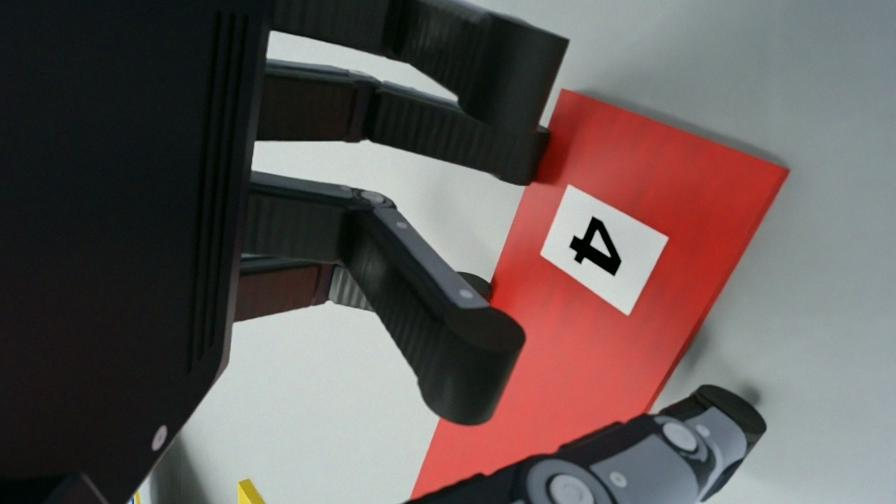

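Request:
move --arm4 '{"joints": {"joint2_rad": 1.2448, "joint4_rad": 0.8649, "joint6_rad": 1.9231, "joint7_rad": -3.2155}, "min_time_s": 0.7}'

Request:
move --arm4 '{"joints": {"joint1_rad": -1.5765, "joint2_rad": 1.235, "joint4_rad": 0.8915, "joint5_rad": -0.0605, "joint6_rad": 1.9061, "joint7_rad": -3.2145}, "min_time_s": 0.7}'

Request:
move --arm4 '{"joints": {"joint2_rad": 1.243, "joint4_rad": 0.8905, "joint5_rad": -0.0604, "joint6_rad": 1.8992, "joint7_rad": -3.214}, "min_time_s": 0.7}' --cameras '["arm4_cam_wrist"]'

Scene clock: 422.57 s.
Joint torques (N m): arm1=[0.18 4.12 0.15 -4.71 0.02 -0.3 -0.01] | arm2=[-0.14 -4.34 -0.85 -8.77 0.04 -0.32 -0.14] | arm3=[0.83 1.56 -0.16 -8.37 -0.25 -0.36 0.29] | arm4=[0 -23.08 0.53 -4.74 0.06 1.86 -0.57]
Motor temperatures (°C): arm1=[35 30 31 31 40 42 48] | arm2=[37 35 31 41 39 46 42] | arm3=[37 34 30 29 42 41 44] | arm4=[33 32 32 34 37 36 41]
Flange force (N): arm1=[-1.4 -0.2 -5.2] | arm2=[-2.8 -3.0 1.0] | arm3=[1.8 -1.8 2.5] | arm4=[-0.3 1.3 -1.4]
move: arm4 done
Joint velocities: within noise
arm1, arm2, arm3: as last shown
arm1.ring_load_n: 0.5
arm1.middle_load_n: 0.0
arm4.joint_positions: joint1_rad=-1.576 joint2_rad=+1.245 joint3_rad=+0.000 joint4_rad=+0.865 joint5_rad=-0.061 joint6_rad=+1.923 joint7_rad=-3.215 hand_little=-0.900 hand_ring=-0.080 hand_middle=-0.900 hand_index=-0.080 hand_thumb_turn=-1.000 hand_thumb_bend=+1.000 hand_force_limit=+0.000 hand_speed=-0.600
arm4.joint_status: all done
arm4.hand_stopped_by: target,target,target,target,target,target
arm4.little_load_n: 0.0
arm4.ring_load_n: 0.0
arm4.middle_load_n: 0.0
arm4.index_load_n: 0.0
arm4.thumb_bend_load_n: 0.0
arm4.thumb_turn_load_n: 0.0
arm4.hand: x=-0.4487 y=-0.6027 z=+0.7434 quat_wxyz=(-0.292, +0.605, -0.667, +0.322) (m; scene frame)
pictures: none

Scene clock: 423.57 s.
Joint torques (N m): arm1=[0.21 4.04 0.09 -4.67 -0.05 -0.34 -0.02] | arm2=[-0.15 -4.34 -0.82 -8.68 0.03 -0.32 -0.16] | arm3=[0.96 1.52 -0.23 -8.28 -0.23 -0.34 0.32] | arm4=[0.02 -22.88 0.5 -4.66 0.04 1.82 -0.58]
Motor temperatures (°C): arm1=[35 30 31 31 40 42 48] | arm2=[37 35 31 41 39 46 42] | arm3=[37 34 30 29 42 41 44] | arm4=[33 32 32 34 37 36 41]
Flange force (N): arm1=[-1.5 -0.5 -5.6] | arm2=[-2.9 -3.0 0.7] | arm3=[1.6 -1.7 2.2] | arm4=[-0.3 1.2 -1.5]
move: arm4 done
Joint velocities: within noise
arm1, arm2: as last shown
arm1.ring_load_n: 0.0
arm3.joint_positions: joint1_rad=+0.700 joint2_rad=-0.450 joint3_rad=+0.000 joint4_rad=+1.630 joint5_rad=-0.060 joint6_rad=+1.930 joint7_rad=-2.500 hand_little=+0.900 hand_ring=+0.100 hand_middle=+0.900 hand_index=+0.100 hand_thumb_turn=-1.000 hand_thumb_bend=+1.000 hand_force_limit=+0.200 hand_speed=-0.600
arm3.joint_status: not commanded
arm3.hand_stopped_by: target,target,target,target,target,target
arm3.little_load_n: 0.0
arm3.ring_load_n: 0.0
arm3.middle_load_n: 0.0
arm3.index_load_n: 0.0
arm3.thumb_bend_load_n: 0.0
arm3.thumb_turn_load_n: 0.0
arm3.hand: x=-0.5155 y=-0.1762 z=+1.2236 quat_wxyz=(-0.015, -0.733, -0.680, -0.033) (m; scene frame)
arm4.joint_positions: joint1_rad=-1.577 joint2_rad=+1.235 joint3_rad=+0.000 joint4_rad=+0.891 joint5_rad=-0.060 joint6_rad=+1.906 joint7_rad=-3.215 hand_little=-0.900 hand_ring=-0.080 hand_middle=-0.900 hand_index=-0.080 hand_thumb_turn=-1.000 hand_thumb_bend=+1.000 hand_force_limit=+0.000 hand_speed=-0.600
arm4.joint_status: all done
arm4.hand_stopped_by: target,target,target,target,target,target
arm4.little_load_n: 0.0
arm4.ring_load_n: 0.0
arm4.middle_load_n: 0.0
arm4.index_load_n: 0.0
arm4.thumb_bend_load_n: 0.0
arm4.thumb_turn_load_n: 0.0
arm4.hand: x=-0.4447 y=-0.6030 z=+0.7428 quat_wxyz=(-0.292, +0.605, -0.667, +0.322) (m; scene frame)
pictures: none

Scene clock: 424.57 s.
Joint torques (N m): arm1=[0.18 3.99 0.12 -4.68 -0.06 -0.35 0.09] | arm2=[-0.12 -4.34 -0.83 -8.69 0.01 -0.34 -0.2] | arm3=[0.88 1.51 -0.21 -8.21 -0.25 -0.35 0.28] | arm4=[0.03 -22.88 0.47 -4.73 0.03 1.81 -0.56]
Motor temperatures (°C): arm1=[35 30 31 31 40 42 48] | arm2=[37 35 31 41 39 46 42] | arm3=[37 34 30 29 42 41 44] | arm4=[33 32 32 34 37 36 41]
Flange force (N): arm1=[-1.7 -0.2 -5.7] | arm2=[-2.9 -3.1 0.7] | arm3=[1.4 -1.7 1.9] | arm4=[-0.3 0.7 -1.0]
move: arm4 done
Joint velocities: within noise
arm1, arm2, arm3: as last shown
arm4.joint_positions: joint1_rad=-1.577 joint2_rad=+1.243 joint3_rad=+0.000 joint4_rad=+0.891 joint5_rad=-0.060 joint6_rad=+1.899 joint7_rad=-3.214 hand_little=-0.900 hand_ring=-0.080 hand_middle=-0.900 hand_index=-0.080 hand_thumb_turn=-1.000 hand_thumb_bend=+1.000 hand_force_limit=+0.000 hand_speed=-0.600
arm4.joint_status: all done
arm4.hand_stopped_by: target,target,target,target,target,target
arm4.little_load_n: 0.0
arm4.ring_load_n: 0.0
arm4.middle_load_n: 0.0
arm4.index_load_n: 0.0
arm4.thumb_bend_load_n: 0.0
arm4.thumb_turn_load_n: 0.0
arm4.hand: x=-0.4446 y=-0.6030 z=+0.7378 quat_wxyz=(-0.292, +0.605, -0.667, +0.322) (m; scene frame)
pictures: arm4_cam_wrist
Images, in order (width x height): arm4_cam_wrist 896x504.

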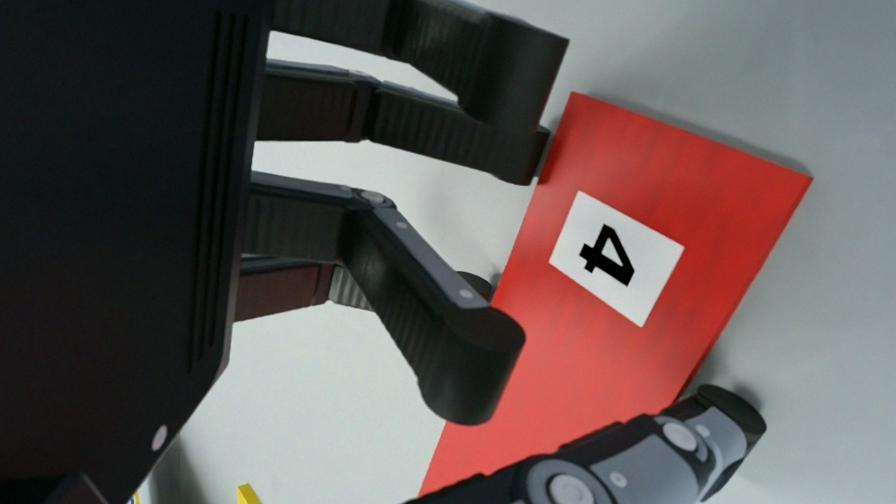

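Request:
move --arm4 '{"joints": {"hand_thumb_bend": 0.6, "hand_speed": -0.88, "hand_force_limit": -0.1}}'

Request:
move --arm4 '{"joints": {"joint2_rad": 1.2382, "joint4_rad": 0.8911, "joint6_rad": 1.9033, "joint7_rad": -3.2143}, "min_time_s": 1}' --cameras '["arm4_cam_wrist"]'

Scene clock: 426.73 s.
Joint torques (N m): arm1=[0.05 4.06 0.2 -4.63 0.05 -0.3 0.03] | arm2=[-0.14 -4.46 -0.83 -8.71 0.03 -0.36 -0.22] | arm3=[0.97 1.55 -0.18 -8.24 -0.24 -0.41 0.3] | arm4=[0.08 -21.64 0.53 -4.52 0.04 1.17 -0.56]
Motor temperatures (°C): arm1=[35 30 31 31 40 42 48] | arm2=[37 35 31 41 39 46 42] | arm3=[37 34 30 29 42 41 44] | arm4=[33 32 32 34 37 36 41]
Flange force (N): arm1=[-1.7 0.3 -5.7] | arm2=[-3.2 -3.2 0.7] | arm3=[1.7 -1.7 1.9] | arm4=[-0.3 -1.1 -3.3]
move: arm4 off_target
Joint velocities: within noise
arm1, arm2, arm3: as last shown
arm1.middle_load_n: -0.5
arm4.joint_positions: joint1_rad=-1.577 joint2_rad=+1.243 joint3_rad=+0.000 joint4_rad=+0.890 joint5_rad=-0.060 joint6_rad=+1.899 joint7_rad=-3.214 hand_little=-0.900 hand_ring=-0.080 hand_middle=-0.900 hand_index=-0.080 hand_thumb_turn=-1.000 hand_thumb_bend=+0.879 hand_force_limit=-0.100 hand_speed=-0.880
arm4.joint_status: hand_thumb_bend off_target (ended at +0.879, target +0.600); the others done
arm4.hand_stopped_by: target,target,target,target,force,target
arm4.little_load_n: 0.0
arm4.ring_load_n: 3.5
arm4.middle_load_n: 0.0
arm4.index_load_n: 4.0
arm4.thumb_bend_load_n: 7.0
arm4.thumb_turn_load_n: 1.0
arm4.hand: x=-0.4446 y=-0.6030 z=+0.7378 quat_wxyz=(-0.292, +0.605, -0.667, +0.322) (m; scene frame)
pictures: none

Scene clock: 428.03 s.
Joint torques (N m): arm1=[0.17 4.07 0.13 -4.71 -0.02 -0.35 0.05] | arm2=[-0.08 -4.4 -0.84 -8.69 -0.03 -0.27 -0.22] | arm3=[0.95 1.54 -0.19 -8.22 -0.28 -0.42 0.3] | arm4=[0.03 -23 0.53 -4.67 0.01 1.85 -0.55]
Motor temperatures (°C): arm1=[35 30 31 31 40 42 48] | arm2=[37 35 31 41 39 46 42] | arm3=[37 34 30 29 42 41 44] | arm4=[33 32 32 34 37 36 41]
Flange force (N): arm1=[-1.4 -0.1 -5.4] | arm2=[-3.1 -3.3 0.9] | arm3=[1.6 -1.8 1.7] | arm4=[-0.3 1.3 -1.4]
move: arm4 done
Joint velocities: within noise
arm1.joint_positions: joint1_rad=+0.377 joint2_rad=-0.549 joint3_rad=-0.108 joint4_rad=+1.320 joint5_rad=-0.050 joint6_rad=+2.060 joint7_rad=-1.502 hand_little=+1.000 hand_ring=+1.000 hand_middle=+1.000 hand_index=+1.000 hand_thumb_turn=+1.000 hand_thumb_bend=+1.000 hand_force_limit=+0.000 hand_speed=-0.800
arm1.joint_status: not commanded
arm1.hand_stopped_by: target,target,target,target,target,target
arm1.little_load_n: 0.0
arm1.ring_load_n: 0.0
arm1.middle_load_n: 0.0
arm1.index_load_n: 0.0
arm1.thumb_bend_load_n: 0.0
arm1.thumb_turn_load_n: 0.0
arm1.hand: x=+0.5209 y=-0.1206 z=+1.3320 quat_wxyz=(+0.027, -0.986, +0.072, +0.151) (m; scene frame)
arm2, arm3: as last shown
arm4.joint_positions: joint1_rad=-1.577 joint2_rad=+1.238 joint3_rad=+0.000 joint4_rad=+0.891 joint5_rad=-0.060 joint6_rad=+1.903 joint7_rad=-3.214 hand_little=-0.900 hand_ring=-0.080 hand_middle=-0.900 hand_index=-0.080 hand_thumb_turn=-1.000 hand_thumb_bend=+0.878 hand_force_limit=-0.100 hand_speed=-0.880
arm4.joint_status: all done
arm4.hand_stopped_by: target,target,target,target,force,target
arm4.little_load_n: 0.0
arm4.ring_load_n: 0.0
arm4.middle_load_n: 0.0
arm4.index_load_n: 0.0
arm4.thumb_bend_load_n: 0.0
arm4.thumb_turn_load_n: 0.0
arm4.hand: x=-0.4446 y=-0.6030 z=+0.7408 quat_wxyz=(-0.292, +0.605, -0.667, +0.322) (m; scene frame)
pictures: arm4_cam_wrist
Images, in order (width x height): arm4_cam_wrist 896x504.

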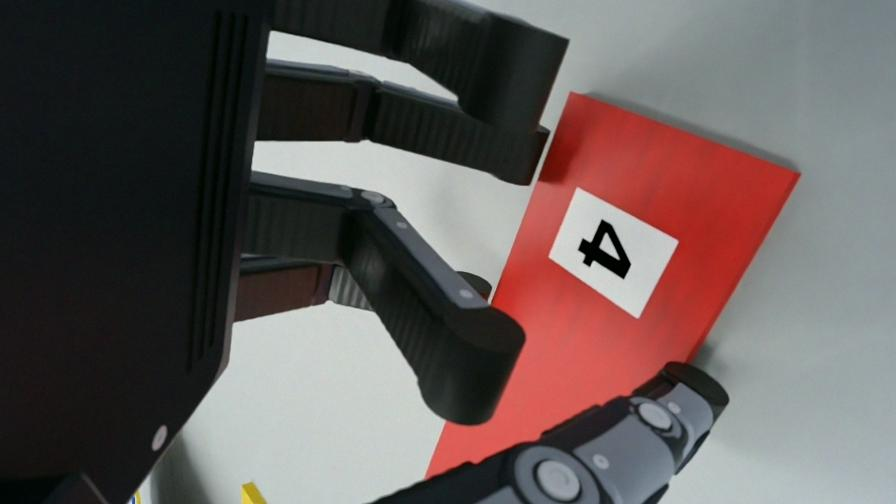

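Request:
move --arm4 '{"joints": {"joint2_rad": 1.2425, "joint4_rad": 0.8906, "joint6_rad": 1.8996, "joint7_rad": -3.214}, "min_time_s": 0.7}'

Request:
move --arm4 '{"joints": {"hand_thumb_bend": 0.5, "hand_speed": -0.9, "hand_force_limit": -0.4}}'

Scene clock: 433.67 s.
Joint torques (N m): arm1=[0.19 4.05 0.14 -4.62 0 -0.28 0.04] | arm2=[-0.28 -4.37 -0.91 -8.65 0.07 -0.35 -0.26] | arm3=[0.96 1.6 -0.2 -8.25 -0.25 -0.37 0.26] | arm4=[0.06 -19.75 0.44 -4.51 0.08 0.08 -0.47]
Motor temperatures (°C): arm1=[35 30 31 31 40 42 48] | arm2=[37 35 31 41 39 46 42] | arm3=[37 34 30 29 42 41 44] | arm4=[33 32 32 34 37 36 41]
Flange force (N): arm1=[-1.7 -0.1 -5.6] | arm2=[-3.1 -3.7 0.5] | arm3=[1.6 -1.9 2.1] | arm4=[-0.3 -5.0 -5.7]
move: arm4 done
Joint velocities: within noise
arm1, arm2, arm3: as last shown
arm1.middle_load_n: -0.5
arm1.thumb_turn_load_n: -0.5
arm2.ring_load_n: -0.5
arm4.joint_positions: joint1_rad=-1.577 joint2_rad=+1.242 joint3_rad=+0.000 joint4_rad=+0.891 joint5_rad=-0.060 joint6_rad=+1.900 joint7_rad=-3.214 hand_little=-0.900 hand_ring=-0.080 hand_middle=-0.900 hand_index=-0.080 hand_thumb_turn=-1.000 hand_thumb_bend=+0.878 hand_force_limit=-0.100 hand_speed=-0.880
arm4.joint_status: all done
arm4.hand_stopped_by: target,target,target,target,force,target
arm4.little_load_n: 0.0
arm4.ring_load_n: -0.5
arm4.middle_load_n: 0.0
arm4.index_load_n: -0.5
arm4.thumb_bend_load_n: 1.5
arm4.thumb_turn_load_n: 0.0
arm4.hand: x=-0.4446 y=-0.6030 z=+0.7381 quat_wxyz=(-0.292, +0.605, -0.667, +0.322) (m; scene frame)
pictures: none

Scene clock: 434.30 s.
Joint torques (N m): arm1=[0.19 4.03 0.12 -4.59 -0.03 -0.35 0.09] | arm2=[-0.09 -4.37 -0.86 -8.66 0.11 -0.31 -0.21] | arm3=[1.01 1.48 -0.23 -8.36 -0.3 -0.34 0.31] | arm4=[0.04 -19.06 0.32 -3.92 -0.01 0.27 -0.48]
Motor temperatures (°C): arm1=[35 30 31 31 40 42 48] | arm2=[37 35 31 41 39 46 42] | arm3=[37 34 30 29 42 41 44] | arm4=[33 32 32 34 37 36 41]
Flange force (N): arm1=[-1.7 -0.1 -6.0] | arm2=[-3.1 -3.2 0.7] | arm3=[1.4 -1.8 2.4] | arm4=[-0.4 -4.7 -7.1]
move: arm4 off_target
Joint velocities: within noise
arm1, arm2, arm3: as last shown
arm1.ring_load_n: -0.5
arm1.middle_load_n: 0.0
arm1.thumb_turn_load_n: 0.0
arm2.ring_load_n: 0.0
arm2.thumb_bend_load_n: -0.5
arm3.thumb_bend_load_n: -0.5
arm4.joint_positions: joint1_rad=-1.577 joint2_rad=+1.243 joint3_rad=+0.000 joint4_rad=+0.891 joint5_rad=-0.060 joint6_rad=+1.900 joint7_rad=-3.214 hand_little=-0.900 hand_ring=-0.080 hand_middle=-0.900 hand_index=-0.080 hand_thumb_turn=-1.000 hand_thumb_bend=+0.867 hand_force_limit=-0.400 hand_speed=-0.900
arm4.joint_status: hand_thumb_bend off_target (ended at +0.867, target +0.500); the others done
arm4.hand_stopped_by: target,target,target,target,force,target
arm4.little_load_n: 0.0
arm4.ring_load_n: 0.0
arm4.middle_load_n: 0.0
arm4.index_load_n: 0.0
arm4.thumb_bend_load_n: 5.0
arm4.thumb_turn_load_n: 0.0
arm4.hand: x=-0.4446 y=-0.6030 z=+0.7381 quat_wxyz=(-0.292, +0.605, -0.667, +0.322) (m; scene frame)
pictures: none

Request:
move --arm4 '{"joints": {"hand_thumb_bend": 0.97, "hand_speed": -0.7}}'

Request:
move --arm4 '{"joints": {"hand_thumb_bend": 0.5, "hand_speed": -0.9, "hand_force_limit": -0.4}}' --cameras '["arm4_cam_wrist"]'

Scene clock: 435.63 s.
Joint torques (N m): arm1=[0.2 4.1 0.13 -4.81 -0.03 -0.32 0.01] | arm2=[-0.08 -4.34 -0.84 -8.69 0.08 -0.35 -0.23] | arm3=[0.99 1.49 -0.22 -8.2 -0.26 -0.36 0.32] | arm4=[0.12 -20.53 0.56 -5.38 0.12 -0.25 -0.49]
Motor temperatures (°C): arm1=[35 30 31 31 40 42 48] | arm2=[37 35 31 41 39 46 42] | arm3=[37 34 30 29 42 41 44] | arm4=[33 32 32 34 37 36 41]
Flange force (N): arm1=[-1.2 -0.3 -4.9] | arm2=[-2.9 -3.2 0.7] | arm3=[1.4 -1.6 1.8] | arm4=[-0.3 -6.0 -3.5]
move: arm4 done
Joint velocities: within noise
arm1, arm3: as last shown
arm2.joint_positions: joint1_rad=+0.750 joint2_rad=-0.300 joint3_rad=+0.000 joint4_rad=+1.700 joint5_rad=+0.000 joint6_rad=+1.600 joint7_rad=-1.570 hand_little=+0.990 hand_ring=+0.990 hand_middle=+0.990 hand_index=+0.990 hand_thumb_turn=+1.000 hand_thumb_bend=+1.000 hand_force_limit=+0.000 hand_speed=-0.800
arm2.joint_status: not commanded
arm2.hand_stopped_by: target,target,target,target,target,target
arm2.little_load_n: -0.5
arm2.ring_load_n: 0.0
arm2.middle_load_n: 0.0
arm2.index_load_n: 0.0
arm2.thumb_bend_load_n: -0.5
arm2.thumb_turn_load_n: 0.0
arm2.hand: x=-0.2184 y=+0.4265 z=+1.2052 quat_wxyz=(-0.022, -0.906, -0.417, +0.062) (m; scene frame)
arm3.thumb_bend_load_n: 0.0
arm4.joint_positions: joint1_rad=-1.577 joint2_rad=+1.243 joint3_rad=+0.000 joint4_rad=+0.891 joint5_rad=-0.060 joint6_rad=+1.900 joint7_rad=-3.214 hand_little=-0.900 hand_ring=-0.080 hand_middle=-0.900 hand_index=-0.080 hand_thumb_turn=-1.000 hand_thumb_bend=+0.970 hand_force_limit=-0.400 hand_speed=-0.700
arm4.joint_status: all done
arm4.hand_stopped_by: target,target,target,target,target,target
arm4.little_load_n: 0.0
arm4.ring_load_n: -0.5
arm4.middle_load_n: 0.0
arm4.index_load_n: -0.5
arm4.thumb_bend_load_n: 0.0
arm4.thumb_turn_load_n: 0.0
arm4.hand: x=-0.4445 y=-0.6030 z=+0.7380 quat_wxyz=(-0.292, +0.605, -0.667, +0.322) (m; scene frame)
pictures: none

Scene clock: 437.77 s.
Joint torques (N m): arm1=[0.15 4.09 0.22 -4.71 0.04 -0.31 0.04] | arm2=[-0.11 -4.37 -0.81 -8.65 0.01 -0.34 -0.24] | arm3=[0.93 1.64 -0.29 -8.3 -0.23 -0.38 0.31] | arm4=[0.09 -22.15 0.48 -4.47 0.01 1.55 -0.54]
Motor temperatures (°C): arm1=[35 30 31 31 40 42 48] | arm2=[37 35 31 41 39 46 42] | arm3=[37 34 30 29 42 41 44] | arm4=[33 32 32 34 37 36 41]
Flange force (N): arm1=[-1.5 0.3 -5.3] | arm2=[-3.1 -3.2 0.6] | arm3=[1.6 -2.1 2.2] | arm4=[-0.2 0.1 -2.6]
move: arm4 off_target
Joint velocities: within noise
arm1, arm2, arm3: as last shown
arm1.ring_load_n: 0.0
arm2.little_load_n: 0.0
arm2.thumb_bend_load_n: 0.0
arm3.thumb_turn_load_n: -0.5
arm4.joint_positions: joint1_rad=-1.577 joint2_rad=+1.243 joint3_rad=+0.000 joint4_rad=+0.891 joint5_rad=-0.060 joint6_rad=+1.900 joint7_rad=-3.214 hand_little=-0.900 hand_ring=-0.080 hand_middle=-0.900 hand_index=-0.080 hand_thumb_turn=-1.000 hand_thumb_bend=+0.882 hand_force_limit=-0.400 hand_speed=-0.900
arm4.joint_status: hand_thumb_bend off_target (ended at +0.882, target +0.500); the others done
arm4.hand_stopped_by: target,target,target,target,force,target
arm4.little_load_n: 0.0
arm4.ring_load_n: 1.5
arm4.middle_load_n: 0.5
arm4.index_load_n: 3.0
arm4.thumb_bend_load_n: 4.5
arm4.thumb_turn_load_n: 0.0
arm4.hand: x=-0.4446 y=-0.6030 z=+0.7381 quat_wxyz=(-0.292, +0.605, -0.667, +0.322) (m; scene frame)
pictures: arm4_cam_wrist
Images, in order (width x height): arm4_cam_wrist 896x504.

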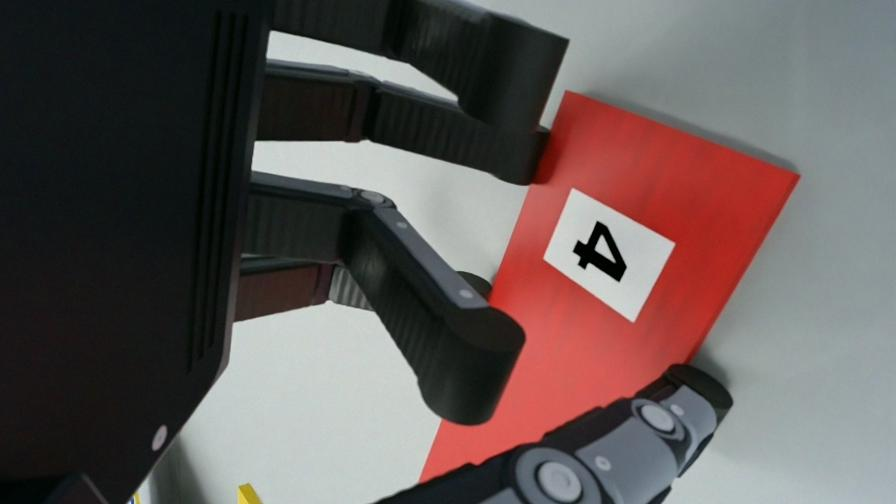

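Request:
move --arm4 '{"joints": {"joint1_rad": -1.5738, "joint2_rad": 1.1467, "joint4_rad": 1.1342, "joint5_rad": -0.0451, "joint6_rad": 1.753, "joint7_rad": -3.1922}, "min_time_s": 1.5}' --cameras '["arm4_cam_wrist"]'

Scene clock: 447.43 s.
Joint torques (N m): arm1=[0.11 4.07 0.2 -4.72 0.02 -0.36 0.05] | arm2=[-0.13 -4.42 -0.81 -8.66 0.04 -0.31 -0.2] | arm3=[0.97 1.46 -0.28 -8.28 -0.23 -0.38 0.29] | arm4=[0.07 -21.52 0.46 -3.89 0.02 1.81 -0.58]
Motor temperatures (°C): arm1=[35 30 30 31 40 42 48] | arm2=[37 35 31 41 39 46 42] | arm3=[37 34 30 29 42 41 44] | arm4=[33 32 32 34 37 36 41]
Flange force (N): arm1=[-1.5 0.2 -5.4] | arm2=[-3.2 -3.1 0.7] | arm3=[1.3 -1.8 2.0] | arm4=[-0.3 1.0 -1.4]
move: arm4 done
Joint velocities: within noise
arm1, arm2: as last shown
arm1.thumb_turn_load_n: -0.5
arm3.joint_positions: joint1_rad=+0.700 joint2_rad=-0.450 joint3_rad=+0.000 joint4_rad=+1.630 joint5_rad=-0.060 joint6_rad=+1.930 joint7_rad=-2.500 hand_little=+0.900 hand_ring=+0.100 hand_middle=+0.900 hand_index=+0.100 hand_thumb_turn=-1.000 hand_thumb_bend=+1.000 hand_force_limit=+0.200 hand_speed=-0.600
arm3.joint_status: not commanded
arm3.hand_stopped_by: target,target,target,target,target,target
arm3.little_load_n: 0.0
arm3.ring_load_n: 0.0
arm3.middle_load_n: 0.0
arm3.index_load_n: 0.0
arm3.thumb_bend_load_n: 0.0
arm3.thumb_turn_load_n: 0.0
arm3.hand: x=-0.5155 y=-0.1762 z=+1.2236 quat_wxyz=(-0.015, -0.733, -0.680, -0.033) (m; scene frame)
arm4.joint_positions: joint1_rad=-1.574 joint2_rad=+1.147 joint3_rad=+0.000 joint4_rad=+1.134 joint5_rad=-0.045 joint6_rad=+1.753 joint7_rad=-3.192 hand_little=-0.900 hand_ring=-0.080 hand_middle=-0.900 hand_index=-0.080 hand_thumb_turn=-1.000 hand_thumb_bend=+0.882 hand_force_limit=-0.400 hand_speed=-0.900
arm4.joint_status: all done
arm4.hand_stopped_by: target,target,target,target,force,target
arm4.little_load_n: 0.0
arm4.ring_load_n: 0.5
arm4.middle_load_n: 0.5
arm4.index_load_n: 0.5
arm4.thumb_bend_load_n: 1.0
arm4.thumb_turn_load_n: 0.0
arm4.hand: x=-0.4022 y=-0.5993 z=+0.7385 quat_wxyz=(-0.295, +0.609, -0.663, +0.320) (m; scene frame)
pictures: arm4_cam_wrist
Images, in order (width x height): arm4_cam_wrist 896x504.

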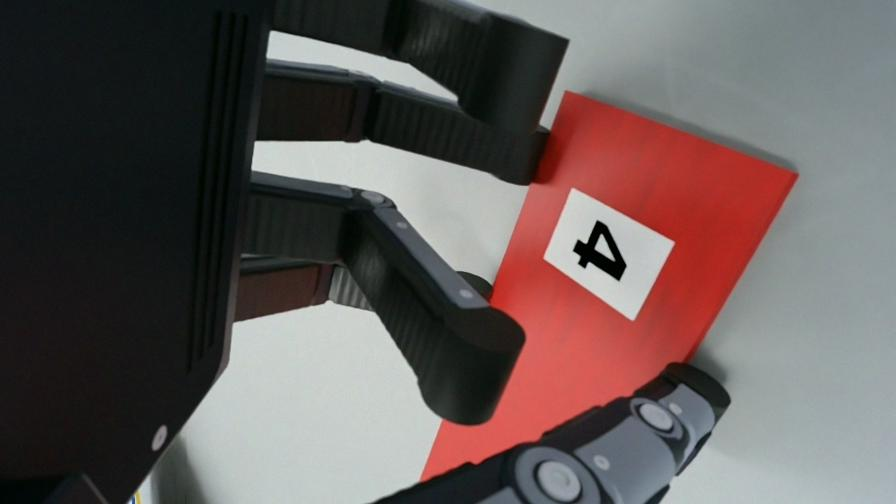

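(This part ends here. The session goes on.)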